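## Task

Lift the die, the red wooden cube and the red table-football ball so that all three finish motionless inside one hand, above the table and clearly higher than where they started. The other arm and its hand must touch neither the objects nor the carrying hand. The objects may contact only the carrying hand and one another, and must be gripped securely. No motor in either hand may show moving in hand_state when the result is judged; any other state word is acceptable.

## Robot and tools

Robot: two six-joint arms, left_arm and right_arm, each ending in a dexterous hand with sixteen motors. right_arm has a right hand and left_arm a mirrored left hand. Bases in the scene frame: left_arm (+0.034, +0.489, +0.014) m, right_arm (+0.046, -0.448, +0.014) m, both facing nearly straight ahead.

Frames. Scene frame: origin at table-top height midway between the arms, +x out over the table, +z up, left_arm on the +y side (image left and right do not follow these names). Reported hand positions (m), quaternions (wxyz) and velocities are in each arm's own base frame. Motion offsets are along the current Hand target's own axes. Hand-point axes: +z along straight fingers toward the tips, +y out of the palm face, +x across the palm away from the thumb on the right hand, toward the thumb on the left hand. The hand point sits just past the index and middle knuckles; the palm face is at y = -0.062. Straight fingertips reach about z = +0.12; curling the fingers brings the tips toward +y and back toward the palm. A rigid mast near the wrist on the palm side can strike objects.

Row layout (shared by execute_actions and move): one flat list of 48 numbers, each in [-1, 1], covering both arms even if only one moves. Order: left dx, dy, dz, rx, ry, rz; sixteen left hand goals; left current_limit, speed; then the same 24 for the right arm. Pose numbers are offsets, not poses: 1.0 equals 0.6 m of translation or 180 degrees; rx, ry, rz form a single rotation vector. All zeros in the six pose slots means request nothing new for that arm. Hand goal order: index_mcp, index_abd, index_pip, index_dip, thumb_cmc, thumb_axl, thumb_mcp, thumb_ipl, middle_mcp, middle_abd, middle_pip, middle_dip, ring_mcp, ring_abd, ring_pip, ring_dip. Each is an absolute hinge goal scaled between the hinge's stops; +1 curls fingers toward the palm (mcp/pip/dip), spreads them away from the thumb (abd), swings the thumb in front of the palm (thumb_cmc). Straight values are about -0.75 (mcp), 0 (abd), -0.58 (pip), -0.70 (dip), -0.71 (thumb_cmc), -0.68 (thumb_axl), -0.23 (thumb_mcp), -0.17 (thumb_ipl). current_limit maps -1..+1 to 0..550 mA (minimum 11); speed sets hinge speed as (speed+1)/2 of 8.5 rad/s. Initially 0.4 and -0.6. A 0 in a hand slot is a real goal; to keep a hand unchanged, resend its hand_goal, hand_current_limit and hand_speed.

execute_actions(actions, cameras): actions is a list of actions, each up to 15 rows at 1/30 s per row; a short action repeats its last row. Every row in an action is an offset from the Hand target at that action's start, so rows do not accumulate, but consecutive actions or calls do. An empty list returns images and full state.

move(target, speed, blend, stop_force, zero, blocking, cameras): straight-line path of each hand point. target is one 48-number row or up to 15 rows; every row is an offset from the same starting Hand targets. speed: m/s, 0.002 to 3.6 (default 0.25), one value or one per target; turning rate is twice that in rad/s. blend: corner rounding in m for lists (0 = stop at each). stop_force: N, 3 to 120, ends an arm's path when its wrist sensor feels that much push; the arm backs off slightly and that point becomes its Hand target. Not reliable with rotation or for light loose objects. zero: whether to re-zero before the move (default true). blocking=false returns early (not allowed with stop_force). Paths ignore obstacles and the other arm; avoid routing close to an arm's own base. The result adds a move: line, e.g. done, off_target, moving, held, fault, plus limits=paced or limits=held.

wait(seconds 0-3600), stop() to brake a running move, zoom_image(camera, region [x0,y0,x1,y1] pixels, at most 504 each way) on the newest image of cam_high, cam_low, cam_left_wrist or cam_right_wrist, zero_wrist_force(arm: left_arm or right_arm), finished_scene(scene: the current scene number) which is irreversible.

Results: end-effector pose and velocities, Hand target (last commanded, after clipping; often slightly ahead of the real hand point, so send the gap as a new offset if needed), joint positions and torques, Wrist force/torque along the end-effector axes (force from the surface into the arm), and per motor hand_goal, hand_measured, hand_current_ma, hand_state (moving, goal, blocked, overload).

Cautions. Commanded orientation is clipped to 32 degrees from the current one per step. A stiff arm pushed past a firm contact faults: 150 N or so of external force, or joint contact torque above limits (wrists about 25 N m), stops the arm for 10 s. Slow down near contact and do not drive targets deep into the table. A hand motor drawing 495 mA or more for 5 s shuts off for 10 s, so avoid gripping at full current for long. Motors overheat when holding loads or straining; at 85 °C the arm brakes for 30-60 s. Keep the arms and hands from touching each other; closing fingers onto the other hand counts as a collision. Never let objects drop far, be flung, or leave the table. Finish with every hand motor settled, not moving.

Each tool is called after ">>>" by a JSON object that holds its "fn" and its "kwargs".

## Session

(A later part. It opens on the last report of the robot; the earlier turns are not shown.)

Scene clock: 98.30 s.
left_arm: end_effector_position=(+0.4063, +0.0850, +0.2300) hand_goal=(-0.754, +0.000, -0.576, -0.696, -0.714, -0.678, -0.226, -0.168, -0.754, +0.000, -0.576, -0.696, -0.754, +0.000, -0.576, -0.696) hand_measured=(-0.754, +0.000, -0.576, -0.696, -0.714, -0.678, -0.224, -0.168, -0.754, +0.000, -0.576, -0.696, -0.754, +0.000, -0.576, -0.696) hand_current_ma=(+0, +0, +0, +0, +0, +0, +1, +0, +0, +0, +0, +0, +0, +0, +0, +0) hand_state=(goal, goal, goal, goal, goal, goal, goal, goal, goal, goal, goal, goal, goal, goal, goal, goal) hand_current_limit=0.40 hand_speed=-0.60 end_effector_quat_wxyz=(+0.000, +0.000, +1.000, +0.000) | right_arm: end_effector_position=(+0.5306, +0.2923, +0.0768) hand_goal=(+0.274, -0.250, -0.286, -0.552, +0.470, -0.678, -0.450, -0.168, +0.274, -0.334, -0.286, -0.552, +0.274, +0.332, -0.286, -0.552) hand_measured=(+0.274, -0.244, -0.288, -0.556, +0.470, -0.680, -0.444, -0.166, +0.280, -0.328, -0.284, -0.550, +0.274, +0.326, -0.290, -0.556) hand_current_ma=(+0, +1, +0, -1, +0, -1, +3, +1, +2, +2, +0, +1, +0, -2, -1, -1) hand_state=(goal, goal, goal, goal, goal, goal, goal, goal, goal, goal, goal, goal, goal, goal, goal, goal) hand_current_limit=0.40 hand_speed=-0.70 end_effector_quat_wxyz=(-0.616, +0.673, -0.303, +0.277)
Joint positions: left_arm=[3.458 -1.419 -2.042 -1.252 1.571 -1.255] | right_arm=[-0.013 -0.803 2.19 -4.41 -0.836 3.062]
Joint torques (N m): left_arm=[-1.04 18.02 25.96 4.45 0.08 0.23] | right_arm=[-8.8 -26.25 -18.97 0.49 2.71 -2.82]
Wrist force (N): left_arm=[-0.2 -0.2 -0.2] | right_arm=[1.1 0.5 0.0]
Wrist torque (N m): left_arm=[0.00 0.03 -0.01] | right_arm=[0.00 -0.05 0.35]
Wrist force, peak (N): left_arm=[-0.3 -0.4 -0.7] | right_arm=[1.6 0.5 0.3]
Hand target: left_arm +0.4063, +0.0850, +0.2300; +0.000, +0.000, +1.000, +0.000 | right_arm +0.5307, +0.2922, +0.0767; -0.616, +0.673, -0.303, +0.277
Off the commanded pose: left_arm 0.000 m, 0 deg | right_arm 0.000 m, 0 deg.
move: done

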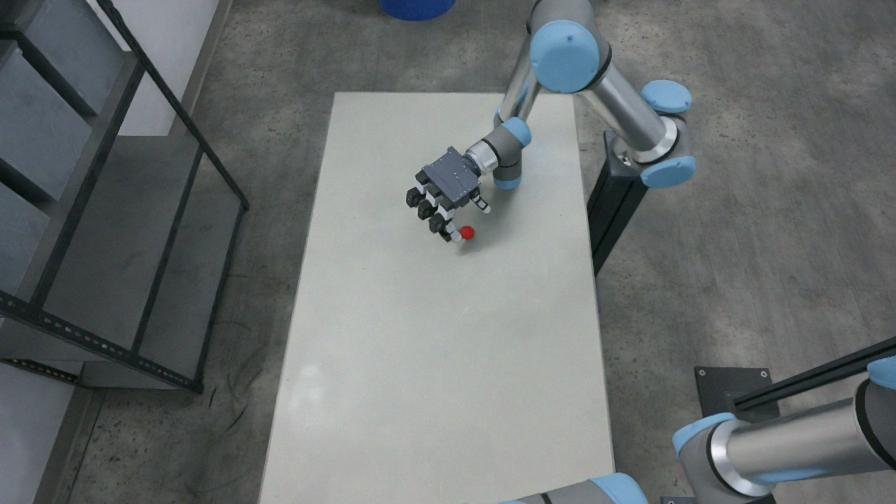

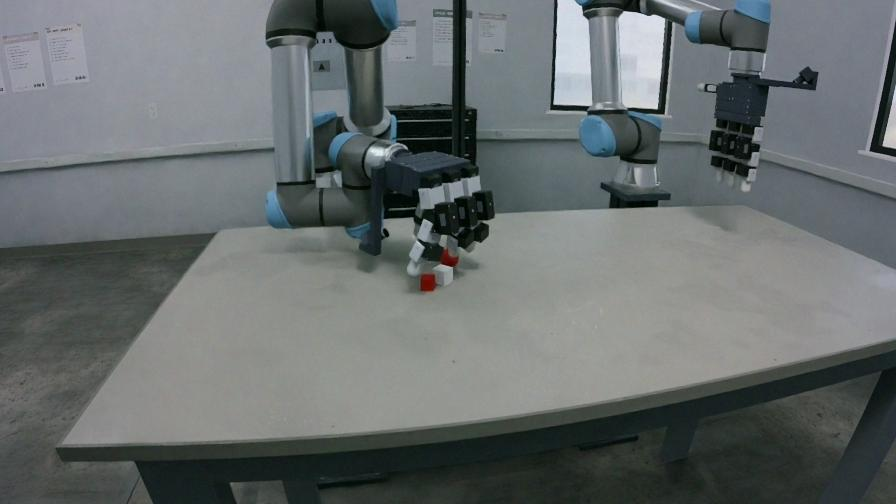

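>>> {"fn": "move", "kwargs": {"target": [0,0,0,0,0,0,-0.754,0,-0.576,-0.696,-0.714,-0.678,-0.226,-0.168,-0.754,0,-0.576,-0.696,-0.754,0,-0.576,-0.696,0.4,-0.6,-0.0025,0.0465,0.0062,0,0,0,0.274,-0.25,-0.285,-0.551,0.471,-0.677,-0.45,-0.168,0.274,-0.333,-0.285,-0.551,0.274,0.333,-0.285,-0.551,0.4,-0.7], "speed": 0.03, "stop_force": 4, "cameras": ["cam_high","cam_low"]}}

>>> {"fn": "zoom_image", "kwargs": {"camera": "cam_high", "region": [410, 170, 510, 270]}}

>>> {"fn": "zoom_image", "kwargs": {"camera": "cam_low", "region": [380, 220, 500, 300]}}

Scene clock: 102.87 s.
left_arm: end_effector_position=(+0.4063, +0.0850, +0.2300) hand_goal=(-0.754, +0.000, -0.576, -0.696, -0.714, -0.678, -0.226, -0.168, -0.754, +0.000, -0.576, -0.696, -0.754, +0.000, -0.576, -0.696) hand_measured=(-0.754, +0.000, -0.576, -0.696, -0.714, -0.678, -0.224, -0.168, -0.754, +0.000, -0.576, -0.696, -0.754, +0.000, -0.576, -0.696) hand_current_ma=(+0, +0, +0, +0, +0, +0, +1, +0, +0, +0, +0, +0, +0, +0, +0, +0) hand_state=(goal, goal, goal, goal, goal, goal, goal, goal, goal, goal, goal, goal, goal, goal, goal, goal) hand_current_limit=0.40 hand_speed=-0.60 end_effector_quat_wxyz=(+0.000, +0.000, +1.000, +0.000) | right_arm: end_effector_position=(+0.5306, +0.2942, +0.0486) hand_goal=(+0.274, -0.250, -0.286, -0.552, +0.470, -0.678, -0.450, -0.168, +0.274, -0.334, -0.286, -0.552, +0.274, +0.332, -0.286, -0.552) hand_measured=(+0.274, -0.244, -0.288, -0.556, +0.470, -0.680, -0.444, -0.166, +0.280, -0.328, -0.284, -0.550, +0.274, +0.326, -0.290, -0.556) hand_current_ma=(+0, +1, +0, -1, +0, -1, +3, +1, +2, +2, +0, +1, +0, -2, -1, -1) hand_state=(goal, goal, goal, goal, goal, goal, goal, goal, goal, goal, goal, goal, goal, goal, goal, goal) hand_current_limit=0.40 hand_speed=-0.70 end_effector_quat_wxyz=(-0.616, +0.673, -0.303, +0.277)
Joint positions: left_arm=[3.458 -1.419 -2.042 -1.252 1.571 -1.255] | right_arm=[-0.008 -0.723 2.169 -4.47 -0.841 3.063]
Joint torques (N m): left_arm=[-0.92 18.17 25.53 4.5 0.12 0.19] | right_arm=[8.91 -26.55 -17.14 -3.13 -2.34 2.38]
Wrist force (N): left_arm=[-0.2 -0.1 -0.4] | right_arm=[1.3 0.5 0.0]
Wrist torque (N m): left_arm=[0.02 0.02 -0.01] | right_arm=[0.00 -0.07 0.31]
Wrist force, peak (N): left_arm=[-0.4 -0.4 -0.5] | right_arm=[1.6 0.3 0.4]
Hand target: left_arm +0.4063, +0.0850, +0.2300; +0.000, +0.000, +1.000, +0.000 | right_arm +0.5306, +0.2942, +0.0486; -0.616, +0.673, -0.303, +0.277
Off the commanded pose: left_arm 0.000 m, 0 deg | right_arm 0.000 m, 0 deg.
move: done

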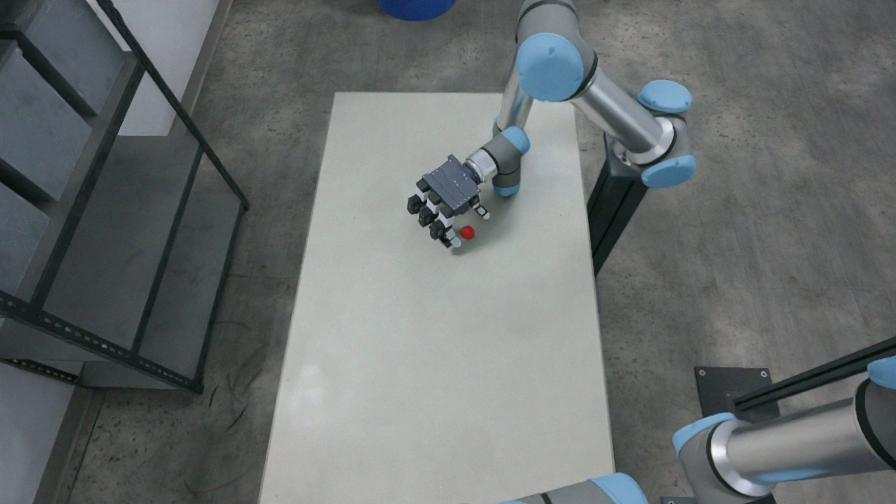

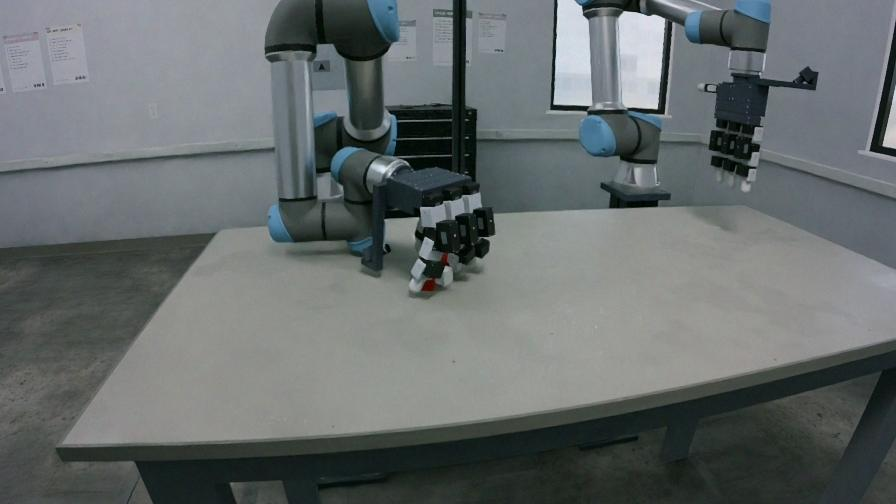

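Scaled by 5.040.

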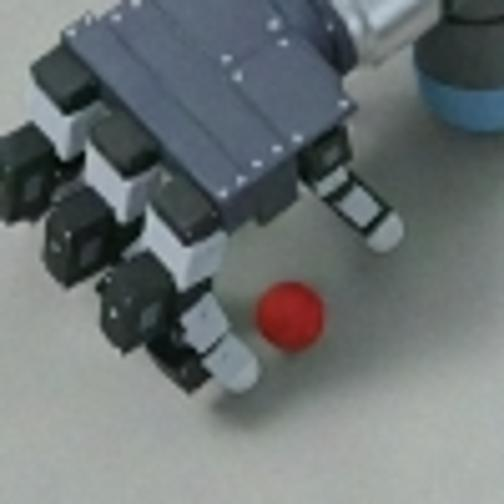

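Scaled by 4.200.

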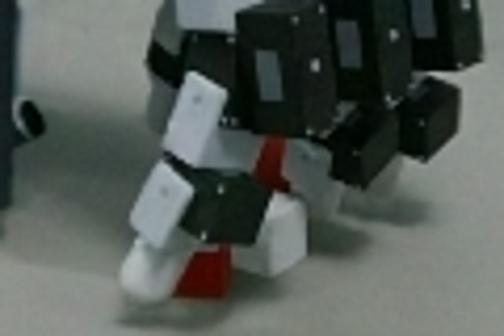

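>>> {"fn": "move", "kwargs": {"target": [0,0,0,0,0,0,-0.754,0,-0.576,-0.696,-0.714,-0.678,-0.226,-0.168,-0.754,0,-0.576,-0.696,-0.754,0,-0.576,-0.696,0.4,-0.6,0,0,0,0,0,0,0.274,-0.25,-0.285,-0.551,0.471,-0.677,-0.45,-0.168,0.274,-0.02,-0.285,-0.551,0.274,0.02,-0.285,-0.551,0.4,-0.94], "cameras": ["cam_high","cam_low"]}}

>>> {"fn": "zoom_image", "kwargs": {"camera": "cam_high", "region": [410, 170, 510, 270]}}

>>> {"fn": "zoom_image", "kwargs": {"camera": "cam_low", "region": [380, 220, 500, 300]}}

Scene clock: 104.93 s.
left_arm: end_effector_position=(+0.4063, +0.0850, +0.2300) hand_goal=(-0.754, +0.000, -0.576, -0.696, -0.714, -0.678, -0.226, -0.168, -0.754, +0.000, -0.576, -0.696, -0.754, +0.000, -0.576, -0.696) hand_measured=(-0.754, +0.000, -0.576, -0.696, -0.714, -0.678, -0.224, -0.168, -0.754, +0.000, -0.576, -0.696, -0.754, +0.000, -0.576, -0.696) hand_current_ma=(+0, +0, +0, +0, +0, +0, +1, +0, +0, +0, +0, +0, +0, +0, +0, +0) hand_state=(goal, goal, goal, goal, goal, goal, goal, goal, goal, goal, goal, goal, goal, goal, goal, goal) hand_current_limit=0.40 hand_speed=-0.60 end_effector_quat_wxyz=(+0.000, +0.000, +1.000, +0.000) | right_arm: end_effector_position=(+0.5306, +0.2942, +0.0486) hand_goal=(+0.274, -0.250, -0.286, -0.552, +0.470, -0.678, -0.450, -0.168, +0.274, -0.020, -0.286, -0.552, +0.274, +0.020, -0.286, -0.552) hand_measured=(+0.274, -0.244, -0.288, -0.556, +0.470, -0.680, -0.444, -0.166, +0.280, -0.024, -0.284, -0.550, +0.274, +0.022, -0.290, -0.556) hand_current_ma=(+0, +1, +0, -1, +0, -1, +3, +1, +2, -1, +0, +1, +0, +1, -1, -1) hand_state=(goal, goal, goal, goal, goal, goal, goal, goal, goal, goal, goal, goal, goal, goal, goal, goal) hand_current_limit=0.40 hand_speed=-0.94 end_effector_quat_wxyz=(-0.616, +0.673, -0.303, +0.277)
Joint positions: left_arm=[3.458 -1.419 -2.042 -1.252 1.571 -1.255] | right_arm=[-0.008 -0.723 2.169 -4.47 -0.841 3.063]
Joint torques (N m): left_arm=[-0.99 18.43 25.85 4.47 0.12 0.28] | right_arm=[8.03 -26.96 -17.17 -2.96 -2.4 2.34]
Wrist force (N): left_arm=[-0.2 -0.2 -0.4] | right_arm=[1.7 0.5 0.2]
Wrist torque (N m): left_arm=[0.00 0.02 0.00] | right_arm=[-0.01 -0.13 0.35]
Wrist force, peak (N): left_arm=[0.0 -0.5 -0.6] | right_arm=[1.7 0.5 0.2]
Hand target: left_arm +0.4063, +0.0850, +0.2300; +0.000, +0.000, +1.000, +0.000 | right_arm +0.5306, +0.2942, +0.0486; -0.616, +0.673, -0.303, +0.277
Off the commanded pose: left_arm 0.000 m, 0 deg | right_arm 0.000 m, 0 deg.
move: done

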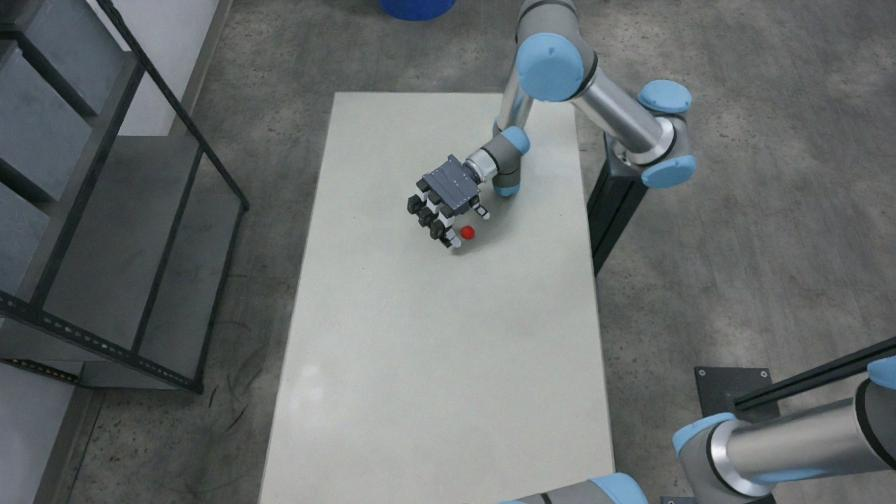

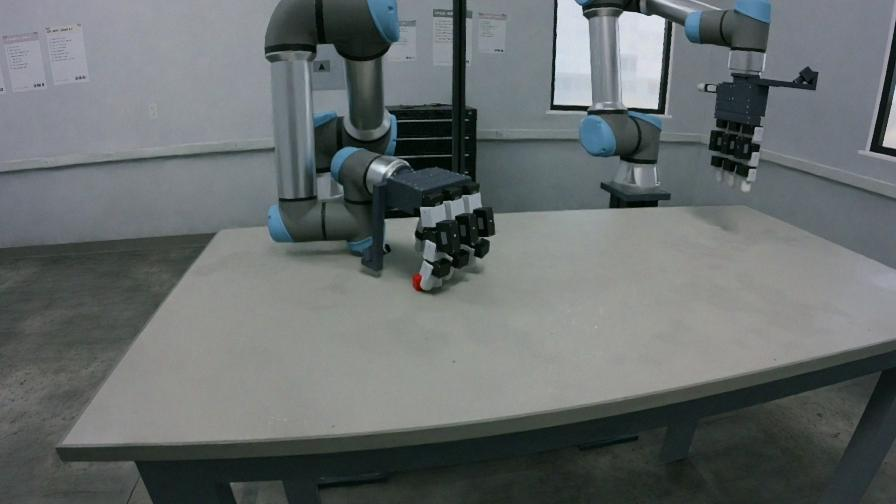

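Scaled by 5.040.

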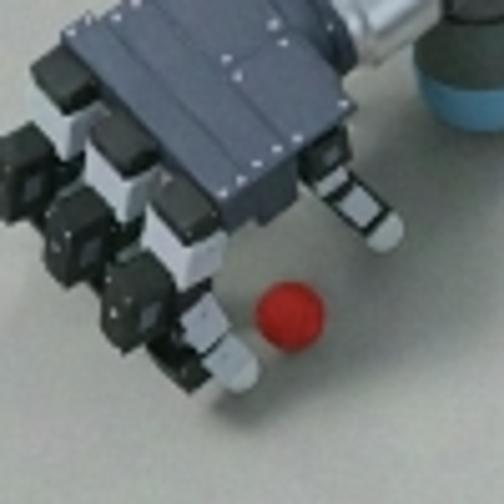

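Scaled by 4.200.

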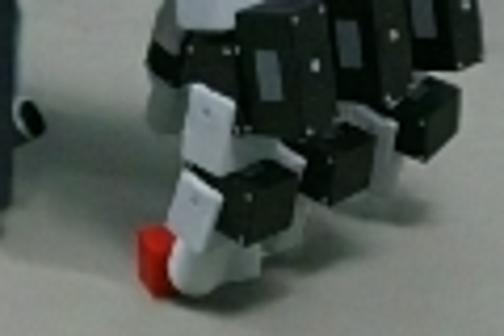

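>>> {"fn": "execute_actions", "kwargs": {"actions": [], "cameras": ["cam_high","cam_low"]}}

>>> {"fn": "zoom_image", "kwargs": {"camera": "cam_high", "region": [400, 180, 550, 290]}}

>>> {"fn": "zoom_image", "kwargs": {"camera": "cam_low", "region": [380, 200, 560, 330]}}

Scene clock: 107.80 s.
left_arm: end_effector_position=(+0.4063, +0.0850, +0.2300) hand_goal=(-0.754, +0.000, -0.576, -0.696, -0.714, -0.678, -0.226, -0.168, -0.754, +0.000, -0.576, -0.696, -0.754, +0.000, -0.576, -0.696) hand_measured=(-0.754, +0.000, -0.576, -0.696, -0.714, -0.678, -0.224, -0.168, -0.754, +0.000, -0.576, -0.696, -0.754, +0.000, -0.576, -0.696) hand_current_ma=(+0, +0, +0, +0, +0, +0, +1, +0, +0, +0, +0, +0, +0, +0, +0, +0) hand_state=(goal, goal, goal, goal, goal, goal, goal, goal, goal, goal, goal, goal, goal, goal, goal, goal) hand_current_limit=0.40 hand_speed=-0.60 end_effector_quat_wxyz=(+0.000, +0.000, +1.000, +0.000) | right_arm: end_effector_position=(+0.5306, +0.2942, +0.0486) hand_goal=(+0.274, -0.250, -0.286, -0.552, +0.470, -0.678, -0.450, -0.168, +0.274, -0.020, -0.286, -0.552, +0.274, +0.020, -0.286, -0.552) hand_measured=(+0.274, -0.244, -0.288, -0.556, +0.470, -0.680, -0.444, -0.166, +0.280, -0.024, -0.284, -0.550, +0.274, +0.022, -0.290, -0.556) hand_current_ma=(+0, +1, +0, -1, +0, -1, +3, +1, +2, -1, +0, +1, +0, +1, -1, -1) hand_state=(goal, goal, goal, goal, goal, goal, goal, goal, goal, goal, goal, goal, goal, goal, goal, goal) hand_current_limit=0.40 hand_speed=-0.94 end_effector_quat_wxyz=(-0.616, +0.673, -0.303, +0.277)
Joint positions: left_arm=[3.458 -1.419 -2.042 -1.252 1.571 -1.255] | right_arm=[-0.008 -0.723 2.169 -4.47 -0.841 3.063]
Joint velocities: within noise
Joint torques (N m): left_arm=[-0.62 17.94 26.03 4.42 0.06 0.27] | right_arm=[8.63 -26.69 -16.65 -2.83 -2.37 2.21]
Wrist force (N): left_arm=[-0.2 -0.1 -0.1] | right_arm=[1.0 0.8 -0.2]
Wrist torque (N m): left_arm=[0.00 0.03 -0.01] | right_arm=[0.07 -0.02 0.30]
Wrist force, peak (N): left_arm=[0.0 -0.4 -0.6] | right_arm=[1.6 0.9 0.1]
Hand target: left_arm +0.4063, +0.0850, +0.2300; +0.000, +0.000, +1.000, +0.000 | right_arm +0.5306, +0.2942, +0.0486; -0.616, +0.673, -0.303, +0.277
Off the commanded pose: left_arm 0.000 m, 0 deg | right_arm 0.000 m, 0 deg.
Images, in order (width x height): cam_high 896x504, cam_low 896x504.

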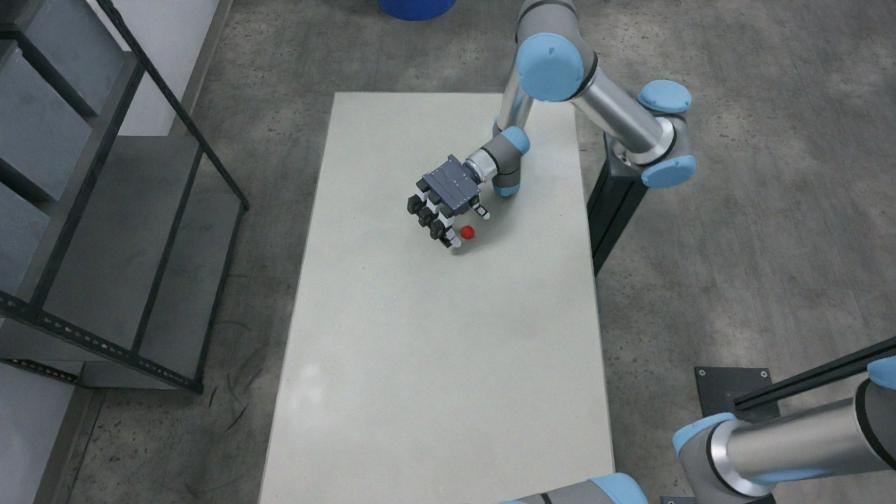

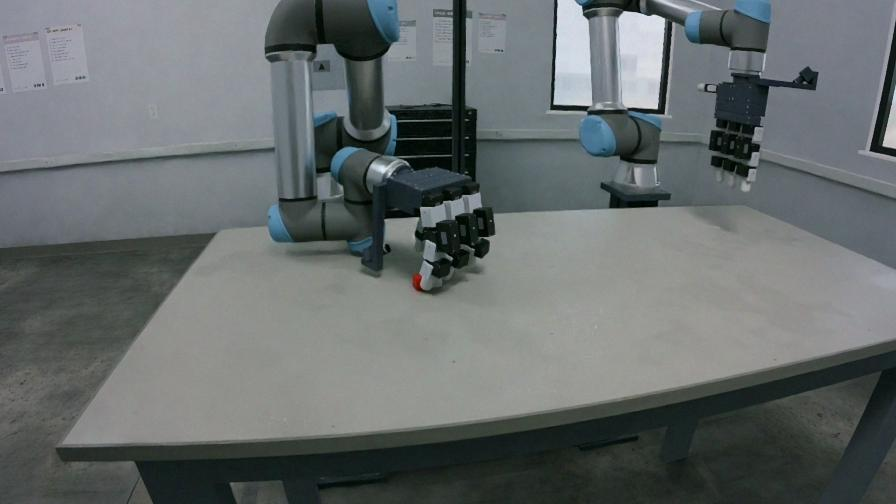

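Scaled by 3.360.

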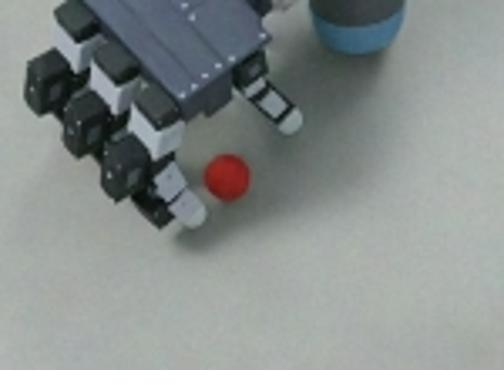

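Scaled by 2.800.

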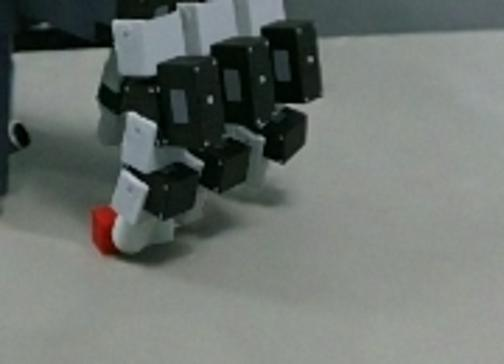

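>>> {"fn": "move", "kwargs": {"target": [0,0,0,0,0,0,-0.754,0,-0.576,-0.696,-0.714,-0.678,-0.226,-0.168,-0.754,0,-0.576,-0.696,-0.754,0,-0.576,-0.696,0.4,-0.6,0,0,0,0,0,0,0.274,-0.25,-0.286,-0.552,-0.714,-0.678,-0.226,-0.168,0.274,0.08,-0.286,-0.552,0.274,-0.12,-0.286,-0.552,0.4,-0.92], "cameras": ["cam_high","cam_low"]}}

>>> {"fn": "zoom_image", "kwargs": {"camera": "cam_low", "region": [390, 240, 490, 310]}}

Scene clock: 113.10 s.
left_arm: end_effector_position=(+0.4063, +0.0850, +0.2300) hand_goal=(-0.754, +0.000, -0.576, -0.696, -0.714, -0.678, -0.226, -0.168, -0.754, +0.000, -0.576, -0.696, -0.754, +0.000, -0.576, -0.696) hand_measured=(-0.754, +0.000, -0.576, -0.696, -0.714, -0.678, -0.224, -0.168, -0.754, +0.000, -0.576, -0.696, -0.754, +0.000, -0.576, -0.696) hand_current_ma=(+0, +0, +0, +0, +0, +0, +1, +0, +0, +0, +0, +0, +0, +0, +0, +0) hand_state=(goal, goal, goal, goal, goal, goal, goal, goal, goal, goal, goal, goal, goal, goal, goal, goal) hand_current_limit=0.40 hand_speed=-0.60 end_effector_quat_wxyz=(+0.000, +0.000, +1.000, +0.000) | right_arm: end_effector_position=(+0.5306, +0.2942, +0.0486) hand_goal=(+0.274, -0.250, -0.286, -0.552, -0.714, -0.678, -0.226, -0.168, +0.274, +0.080, -0.286, -0.552, +0.274, -0.120, -0.286, -0.552) hand_measured=(+0.274, -0.244, -0.288, -0.556, -0.694, -0.680, -0.228, -0.166, +0.280, +0.070, -0.284, -0.550, +0.274, -0.110, -0.290, -0.556) hand_current_ma=(+0, +1, +0, -1, +17, -1, +0, +1, +2, -5, +0, +1, +0, +4, -1, -1) hand_state=(goal, goal, goal, goal, goal, goal, goal, goal, goal, goal, goal, goal, goal, goal, goal, goal) hand_current_limit=0.40 hand_speed=-0.92 end_effector_quat_wxyz=(-0.616, +0.673, -0.303, +0.277)
Joint positions: left_arm=[3.458 -1.419 -2.042 -1.252 1.571 -1.255] | right_arm=[-0.008 -0.723 2.169 -4.47 -0.841 3.063]
Joint torques (N m): left_arm=[-1.21 18.23 25.77 4.5 0.15 0.28] | right_arm=[7.23 -27.09 -15.39 -2.29 -2.22 2.08]
Wrist force (N): left_arm=[0.0 0.0 -0.6] | right_arm=[1.4 0.4 0.1]
Wrist torque (N m): left_arm=[0.05 -0.01 0.01] | right_arm=[-0.03 -0.07 0.28]
Wrist force, peak (N): left_arm=[0.0 -0.3 -0.7] | right_arm=[1.8 0.6 0.2]
Hand target: left_arm +0.4063, +0.0850, +0.2300; +0.000, +0.000, +1.000, +0.000 | right_arm +0.5306, +0.2942, +0.0486; -0.616, +0.673, -0.303, +0.277
Off the commanded pose: left_arm 0.000 m, 0 deg | right_arm 0.000 m, 0 deg.
move: done

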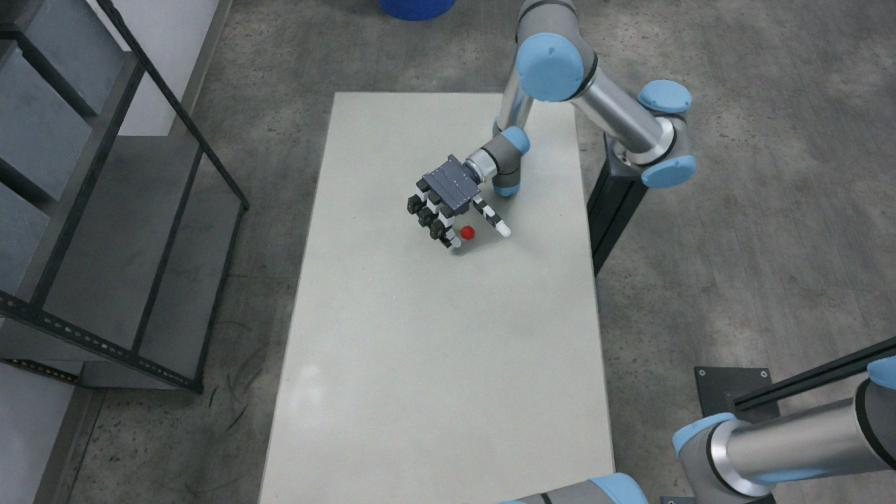

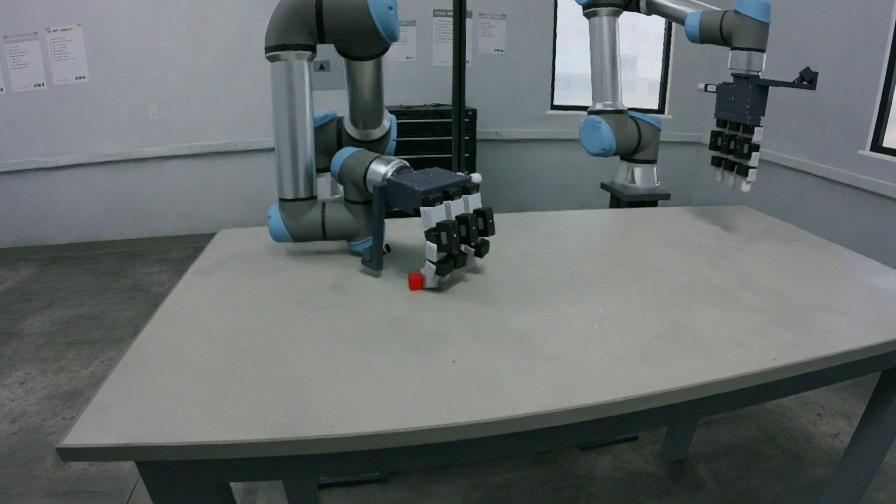

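Scaled by 5.040.

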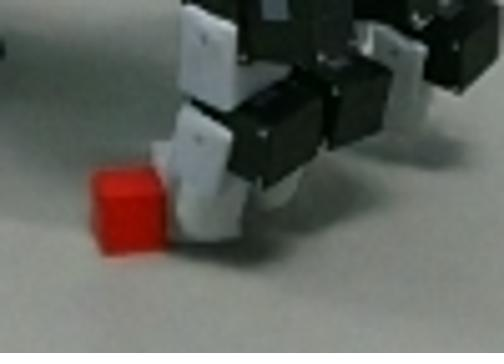

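>>> {"fn": "move", "kwargs": {"target": [0,0,0,0,0,0,-0.754,0,-0.576,-0.696,-0.714,-0.678,-0.226,-0.168,-0.754,0,-0.576,-0.696,-0.754,0,-0.576,-0.696,0.4,-0.6,0,-0.1096,-0.0096,0,0,0,0.274,-0.25,-0.286,-0.552,-0.714,-0.678,-0.226,-0.168,0.274,0.08,-0.286,-0.552,0.274,-0.120,-0.286,-0.552,0.4,-0.92], "speed": 0.15, "cameras": ["cam_high","cam_low"]}}

>>> {"fn": "zoom_image", "kwargs": {"camera": "cam_low", "region": [390, 200, 530, 310]}}

>>> {"fn": "zoom_image", "kwargs": {"camera": "cam_high", "region": [400, 170, 530, 270]}}

Scene clock: 114.80 s.
left_arm: end_effector_position=(+0.4063, +0.0850, +0.2300) hand_goal=(-0.754, +0.000, -0.576, -0.696, -0.714, -0.678, -0.226, -0.168, -0.754, +0.000, -0.576, -0.696, -0.754, +0.000, -0.576, -0.696) hand_measured=(-0.754, +0.000, -0.576, -0.696, -0.714, -0.678, -0.224, -0.168, -0.754, +0.000, -0.576, -0.696, -0.754, +0.000, -0.576, -0.696) hand_current_ma=(+0, +0, +0, +0, +0, +0, +1, +0, +0, +0, +0, +0, +0, +0, +0, +0) hand_state=(goal, goal, goal, goal, goal, goal, goal, goal, goal, goal, goal, goal, goal, goal, goal, goal) hand_current_limit=0.40 hand_speed=-0.60 end_effector_quat_wxyz=(+0.000, +0.000, +1.000, +0.000) | right_arm: end_effector_position=(+0.5307, +0.2942, +0.1145) hand_goal=(+0.274, -0.250, -0.286, -0.552, -0.714, -0.678, -0.226, -0.168, +0.274, +0.080, -0.286, -0.552, +0.274, -0.120, -0.286, -0.552) hand_measured=(+0.274, -0.244, -0.288, -0.556, -0.696, -0.680, -0.228, -0.166, +0.280, +0.074, -0.284, -0.550, +0.274, -0.114, -0.290, -0.556) hand_current_ma=(+0, +1, +0, -1, +16, -1, +0, +1, +2, -2, +0, +1, +0, +2, -1, -1) hand_state=(goal, goal, goal, goal, goal, goal, goal, goal, goal, goal, goal, goal, goal, goal, goal, goal) hand_current_limit=0.40 hand_speed=-0.92 end_effector_quat_wxyz=(-0.616, +0.673, -0.303, +0.277)
Joint positions: left_arm=[3.458 -1.419 -2.042 -1.252 1.571 -1.255] | right_arm=[-0.008 -0.909 2.205 -4.319 -0.841 3.063]
Joint torques (N m): left_arm=[-1.1 17.94 25.42 4.49 0.15 0.21] | right_arm=[-8.39 -44.8 5.01 0.52 2.79 -2.86]
Wrist force (N): left_arm=[-0.1 -0.1 -0.4] | right_arm=[1.6 0.6 0.4]
Wrist torque (N m): left_arm=[0.03 0.01 -0.01] | right_arm=[-0.03 -0.12 0.34]
Wrist force, peak (N): left_arm=[-0.2 -0.3 -0.7] | right_arm=[1.5 1.4 0.3]
Hand target: left_arm +0.4063, +0.0850, +0.2300; +0.000, +0.000, +1.000, +0.000 | right_arm +0.5307, +0.2942, +0.1146; -0.616, +0.673, -0.303, +0.277
Off the commanded pose: left_arm 0.000 m, 0 deg | right_arm 0.000 m, 0 deg.
move: done

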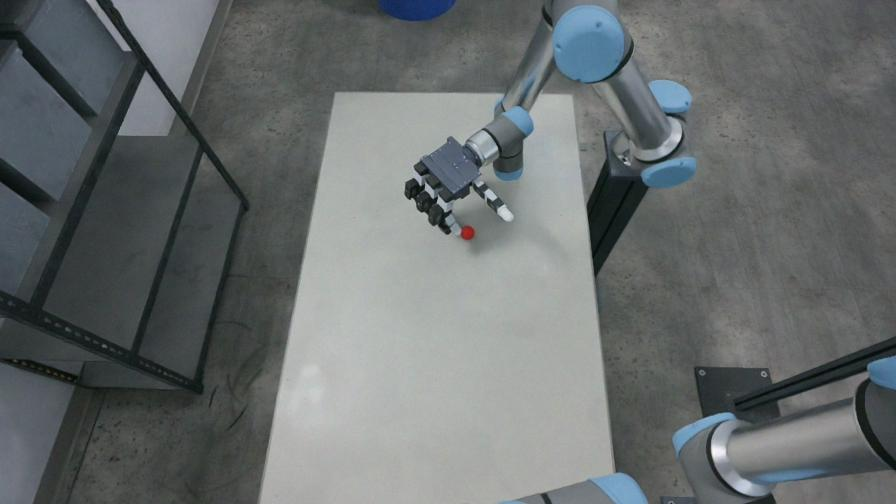

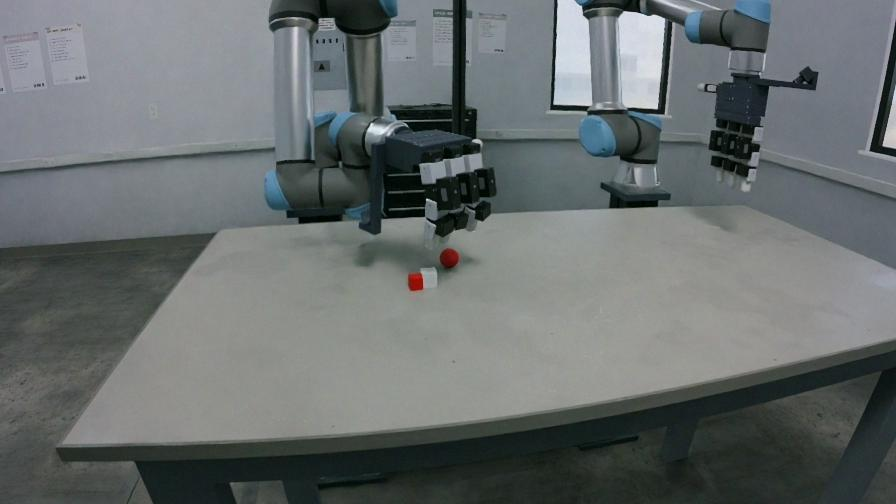

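Scaled by 3.600.

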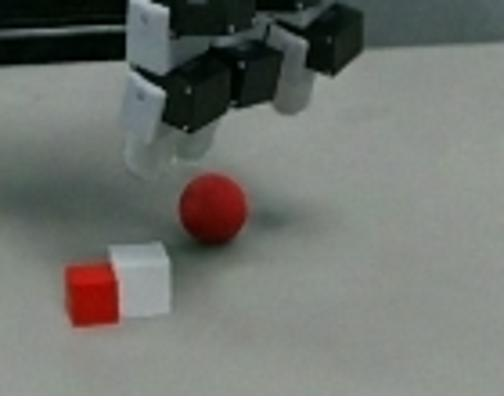

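Scaled by 3.877.

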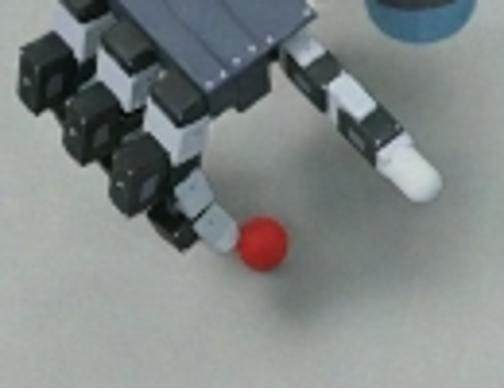

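>>> {"fn": "move", "kwargs": {"target": [0,0,0,0,0,0,-0.754,0,-0.576,-0.696,-0.714,-0.678,-0.226,-0.168,-0.754,0,-0.576,-0.696,-0.754,0,-0.576,-0.696,0.4,-0.6,0.0318,0.0015,-0.0168,0,0.1107,0.0097,0.274,-0.25,-0.286,-0.552,-0.714,-0.678,-0.226,-0.168,0.274,-0.27,-0.286,-0.552,0.274,0.27,-0.286,-0.552,0.4,-0.85], "speed": 0.15, "cameras": ["cam_high","cam_low"]}}

>>> {"fn": "zoom_image", "kwargs": {"camera": "cam_low", "region": [390, 200, 530, 310]}}

>>> {"fn": "zoom_image", "kwargs": {"camera": "cam_high", "region": [400, 170, 530, 270]}}

Scene clock: 120.50 s.
left_arm: end_effector_position=(+0.4063, +0.0850, +0.2300) hand_goal=(-0.754, +0.000, -0.576, -0.696, -0.714, -0.678, -0.226, -0.168, -0.754, +0.000, -0.576, -0.696, -0.754, +0.000, -0.576, -0.696) hand_measured=(-0.754, +0.000, -0.576, -0.696, -0.714, -0.678, -0.224, -0.168, -0.754, +0.000, -0.576, -0.696, -0.754, +0.000, -0.576, -0.696) hand_current_ma=(+0, +0, +0, +0, +0, +0, +1, +0, +0, +0, +0, +0, +0, +0, +0, +0) hand_state=(goal, goal, goal, goal, goal, goal, goal, goal, goal, goal, goal, goal, goal, goal, goal, goal) hand_current_limit=0.40 hand_speed=-0.60 end_effector_quat_wxyz=(+0.000, +0.000, +1.000, +0.000) | right_arm: end_effector_position=(+0.5358, +0.2732, +0.1146) hand_goal=(+0.274, -0.250, -0.286, -0.552, -0.714, -0.678, -0.226, -0.168, +0.274, -0.270, -0.286, -0.552, +0.274, +0.270, -0.286, -0.552) hand_measured=(+0.274, -0.246, -0.288, -0.556, -0.696, -0.680, -0.228, -0.166, +0.280, -0.264, -0.284, -0.550, +0.274, +0.266, -0.290, -0.556) hand_current_ma=(+0, +1, +0, -1, +16, -1, +0, +1, +2, +2, +0, +1, +0, -1, -1, -1) hand_state=(goal, goal, goal, goal, goal, goal, goal, goal, goal, goal, goal, goal, goal, goal, goal, goal) hand_current_limit=0.40 hand_speed=-0.85 end_effector_quat_wxyz=(-0.558, +0.610, -0.415, +0.380)
Joint positions: left_arm=[3.458 -1.419 -2.042 -1.252 1.571 -1.255] | right_arm=[0.108 -0.925 2.264 -4.389 -1.303 3.118]
Joint torques (N m): left_arm=[-1.26 18.84 26.5 4.37 0.21 0.18] | right_arm=[8.48 -42.86 2.55 -3.54 -2.41 2.43]
Wrist force (N): left_arm=[0.1 -0.2 -0.6] | right_arm=[1.0 0.6 0.1]
Wrist torque (N m): left_arm=[0.03 -0.02 0.02] | right_arm=[-0.01 -0.07 0.17]
Wrist force, peak (N): left_arm=[0.0 -0.4 -0.7] | right_arm=[1.7 0.9 0.5]
Hand target: left_arm +0.4063, +0.0850, +0.2300; +0.000, +0.000, +1.000, +0.000 | right_arm +0.5358, +0.2732, +0.1146; -0.558, +0.610, -0.415, +0.380
Off the commanded pose: left_arm 0.000 m, 0 deg | right_arm 0.000 m, 0 deg.
move: done

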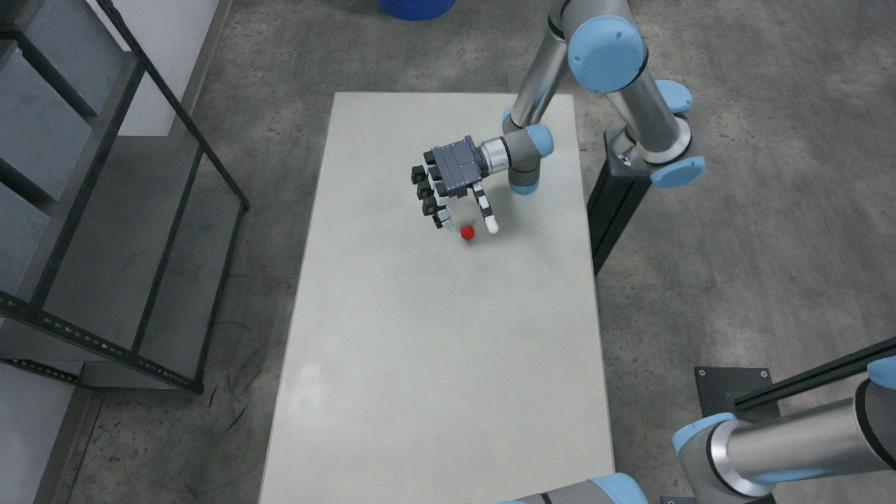

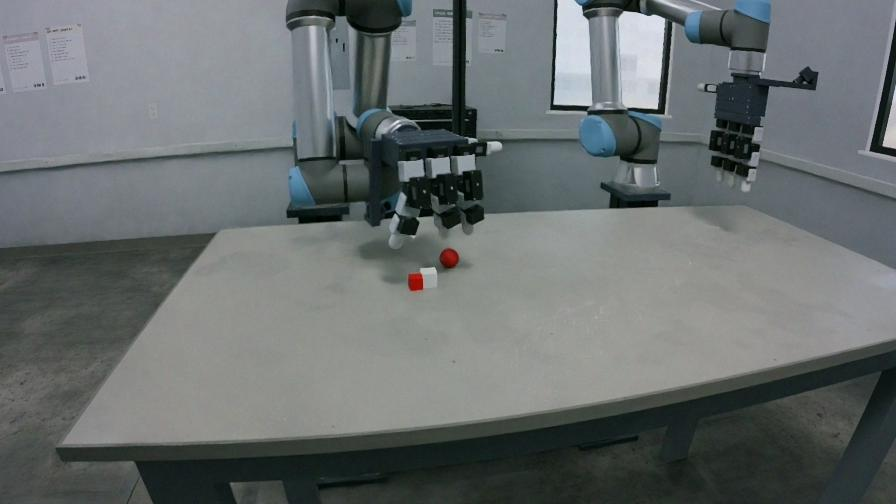

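Scaled by 3.600.

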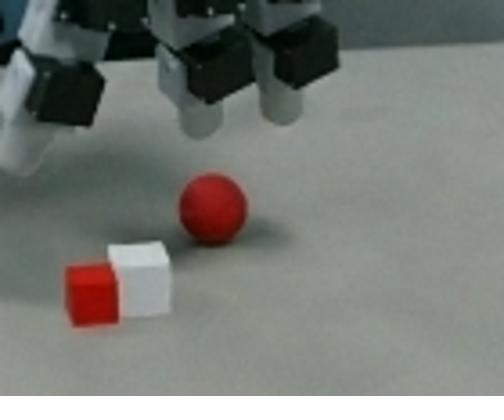

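Scaled by 3.877.

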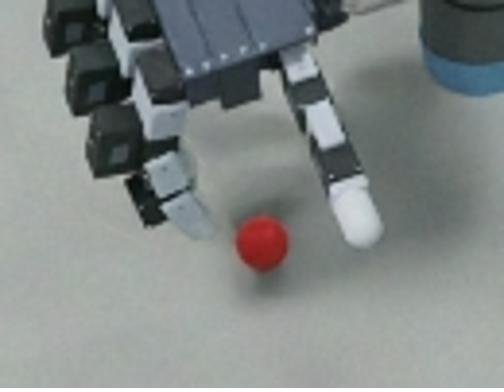

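>>> {"fn": "move", "kwargs": {"target": [0,0,0,0,0,0,-0.754,0,-0.576,-0.696,-0.714,-0.678,-0.226,-0.168,-0.754,0,-0.576,-0.696,-0.754,0,-0.576,-0.696,0.4,-0.6,0,0.1085,0.0095,0,0,0,0.274,-0.25,-0.286,-0.552,-0.714,-0.678,-0.226,-0.168,0.274,-0.27,-0.286,-0.552,0.274,0.27,-0.286,-0.552,0.4,-0.85], "speed": 0.06, "stop_force": 5, "cameras": ["cam_high","cam_low"]}}

>>> {"fn": "zoom_image", "kwargs": {"camera": "cam_low", "region": [390, 230, 490, 310]}}

Scene clock: 123.30 s.
left_arm: end_effector_position=(+0.4063, +0.0850, +0.2300) hand_goal=(-0.754, +0.000, -0.576, -0.696, -0.714, -0.678, -0.226, -0.168, -0.754, +0.000, -0.576, -0.696, -0.754, +0.000, -0.576, -0.696) hand_measured=(-0.754, +0.000, -0.576, -0.696, -0.714, -0.678, -0.224, -0.168, -0.754, +0.000, -0.576, -0.696, -0.754, +0.000, -0.576, -0.696) hand_current_ma=(+0, +0, +0, +0, +0, +0, +1, +0, +0, +0, +0, +0, +0, +0, +0, +0) hand_state=(goal, goal, goal, goal, goal, goal, goal, goal, goal, goal, goal, goal, goal, goal, goal, goal) hand_current_limit=0.40 hand_speed=-0.60 end_effector_quat_wxyz=(+0.000, +0.000, +1.000, +0.000) | right_arm: end_effector_position=(+0.5357, +0.2732, +0.0492) hand_goal=(+0.274, -0.250, -0.286, -0.552, -0.714, -0.678, -0.226, -0.168, +0.274, -0.270, -0.286, -0.552, +0.274, +0.270, -0.286, -0.552) hand_measured=(+0.274, -0.246, -0.288, -0.556, -0.696, -0.680, -0.228, -0.166, +0.280, -0.264, -0.284, -0.550, +0.274, +0.266, -0.290, -0.556) hand_current_ma=(+0, +1, +0, -1, +15, -1, +0, +1, +2, +2, +0, +1, +0, -1, -1, -1) hand_state=(goal, goal, goal, goal, goal, goal, goal, goal, goal, goal, goal, goal, goal, goal, goal, goal) hand_current_limit=0.40 hand_speed=-0.85 end_effector_quat_wxyz=(-0.558, +0.610, -0.415, +0.380)
Joint positions: left_arm=[3.458 -1.419 -2.042 -1.252 1.571 -1.255] | right_arm=[0.108 -0.73 2.227 -4.547 -1.303 3.118]
Joint torques (N m): left_arm=[-0.46 18.59 26.72 4.53 0.13 0.25] | right_arm=[2.47 -26.18 -16.35 -3.52 -2.53 2.37]
Wrist force (N): left_arm=[-0.1 -0.1 -0.3] | right_arm=[1.5 1.0 0.2]
Wrist torque (N m): left_arm=[0.02 0.01 -0.01] | right_arm=[0.06 -0.12 0.22]
Wrist force, peak (N): left_arm=[-0.4 -0.2 -0.6] | right_arm=[1.7 1.0 0.1]
Hand target: left_arm +0.4063, +0.0850, +0.2300; +0.000, +0.000, +1.000, +0.000 | right_arm +0.5357, +0.2732, +0.0492; -0.558, +0.610, -0.415, +0.380
Off the commanded pose: left_arm 0.000 m, 0 deg | right_arm 0.000 m, 0 deg.
move: done

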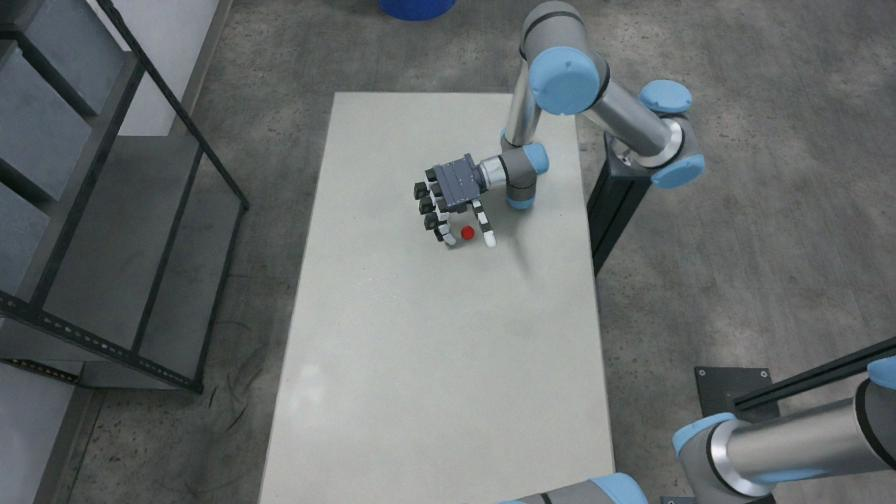

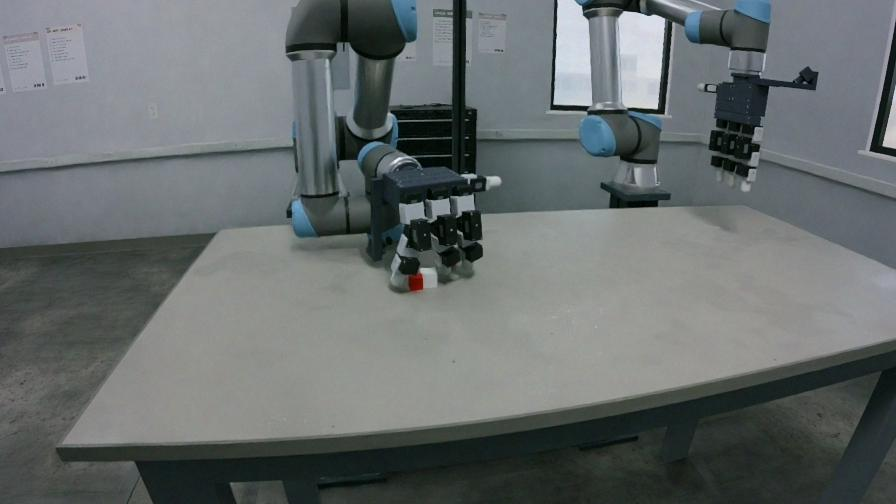

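Scaled by 5.040.

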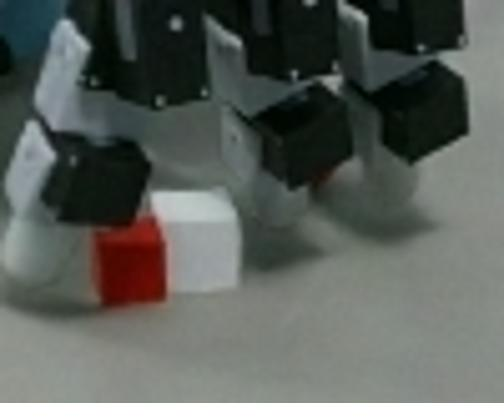

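>>> {"fn": "move", "kwargs": {"target": [0,0,0,0,0,0,-0.754,0,-0.576,-0.696,-0.714,-0.678,-0.226,-0.168,-0.754,0,-0.576,-0.696,-0.754,0,-0.576,-0.696,0.4,-0.6,0.0067,-0.0015,0.0176,0,0,0,0.274,-0.25,-0.286,-0.552,-0.714,-0.678,-0.226,-0.168,0.274,-0.27,-0.286,-0.552,0.274,0.27,-0.286,-0.552,0.4,-0.85], "speed": 0.03, "stop_force": 5, "cameras": ["cam_high","cam_low"]}}

>>> {"fn": "zoom_image", "kwargs": {"camera": "cam_low", "region": [390, 230, 490, 310]}}

Scene clock: 128.47 s.
left_arm: end_effector_position=(+0.4063, +0.0850, +0.2300) hand_goal=(-0.754, +0.000, -0.576, -0.696, -0.714, -0.678, -0.226, -0.168, -0.754, +0.000, -0.576, -0.696, -0.754, +0.000, -0.576, -0.696) hand_measured=(-0.754, +0.000, -0.576, -0.696, -0.714, -0.678, -0.224, -0.168, -0.754, +0.000, -0.576, -0.696, -0.754, +0.000, -0.576, -0.696) hand_current_ma=(+0, +0, +0, +0, +0, +0, +1, +0, +0, +0, +0, +0, +0, +0, +0, +0) hand_state=(goal, goal, goal, goal, goal, goal, goal, goal, goal, goal, goal, goal, goal, goal, goal, goal) hand_current_limit=0.40 hand_speed=-0.60 end_effector_quat_wxyz=(+0.000, +0.000, +1.000, +0.000) | right_arm: end_effector_position=(+0.5471, +0.2734, +0.0492) hand_goal=(+0.274, -0.250, -0.286, -0.552, -0.714, -0.678, -0.226, -0.168, +0.274, -0.270, -0.286, -0.552, +0.274, +0.270, -0.286, -0.552) hand_measured=(+0.274, -0.246, -0.288, -0.556, -0.696, -0.680, -0.228, -0.166, +0.280, -0.264, -0.284, -0.550, +0.274, +0.266, -0.290, -0.556) hand_current_ma=(+0, +1, +0, -1, +15, -1, +0, +1, +2, +2, +0, +1, +0, -1, -1, -1) hand_state=(goal, goal, goal, goal, goal, goal, goal, goal, goal, goal, goal, goal, goal, goal, goal, goal) hand_current_limit=0.40 hand_speed=-0.85 end_effector_quat_wxyz=(-0.558, +0.610, -0.415, +0.380)
Joint positions: left_arm=[3.458 -1.419 -2.042 -1.252 1.571 -1.255] | right_arm=[0.105 -0.727 2.198 -4.521 -1.3 3.117]
Joint torques (N m): left_arm=[-1.56 18.53 26.76 4.47 0.14 0.21] | right_arm=[-8.61 -25.92 -17.51 -0.04 2.54 -2.74]
Wrist force (N): left_arm=[0.1 -0.2 -0.4] | right_arm=[1.3 0.4 0.0]
Wrist torque (N m): left_arm=[0.01 -0.02 0.01] | right_arm=[-0.01 -0.09 0.20]
Wrist force, peak (N): left_arm=[0.1 -0.3 -0.8] | right_arm=[1.7 0.9 0.0]
Hand target: left_arm +0.4063, +0.0850, +0.2300; +0.000, +0.000, +1.000, +0.000 | right_arm +0.5471, +0.2734, +0.0492; -0.558, +0.610, -0.415, +0.380
Off the commanded pose: left_arm 0.000 m, 0 deg | right_arm 0.000 m, 0 deg.
move: done

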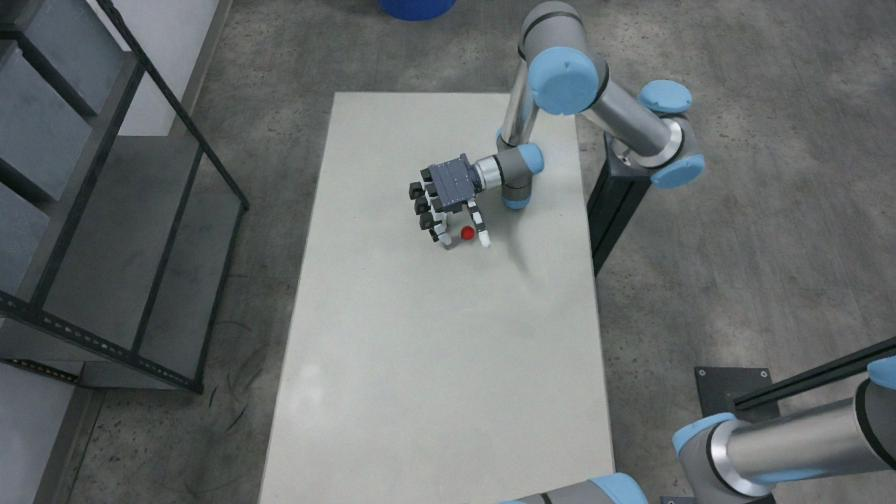

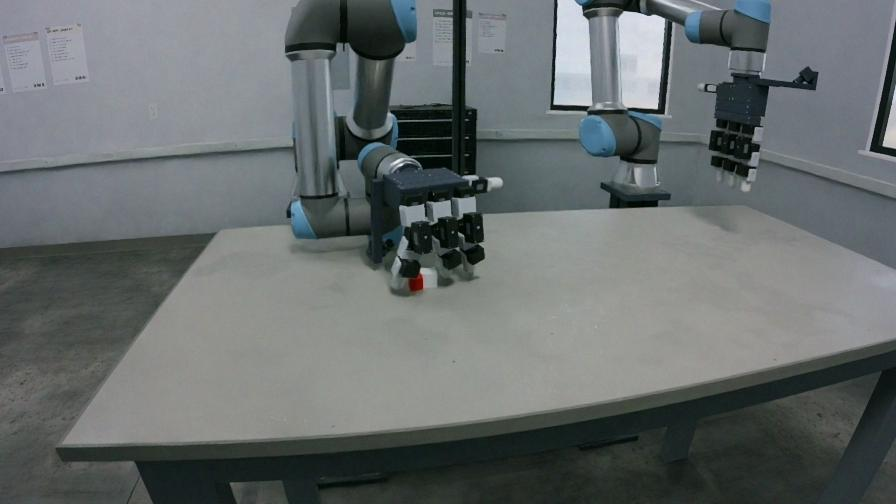

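Scaled by 5.040.

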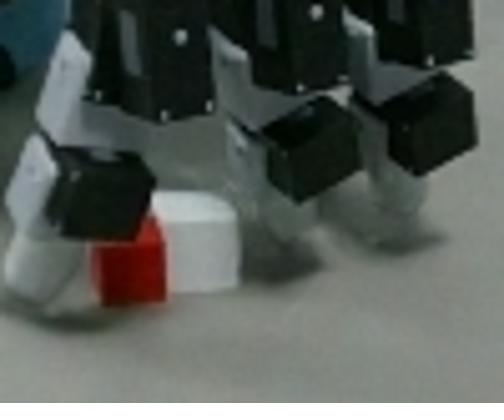

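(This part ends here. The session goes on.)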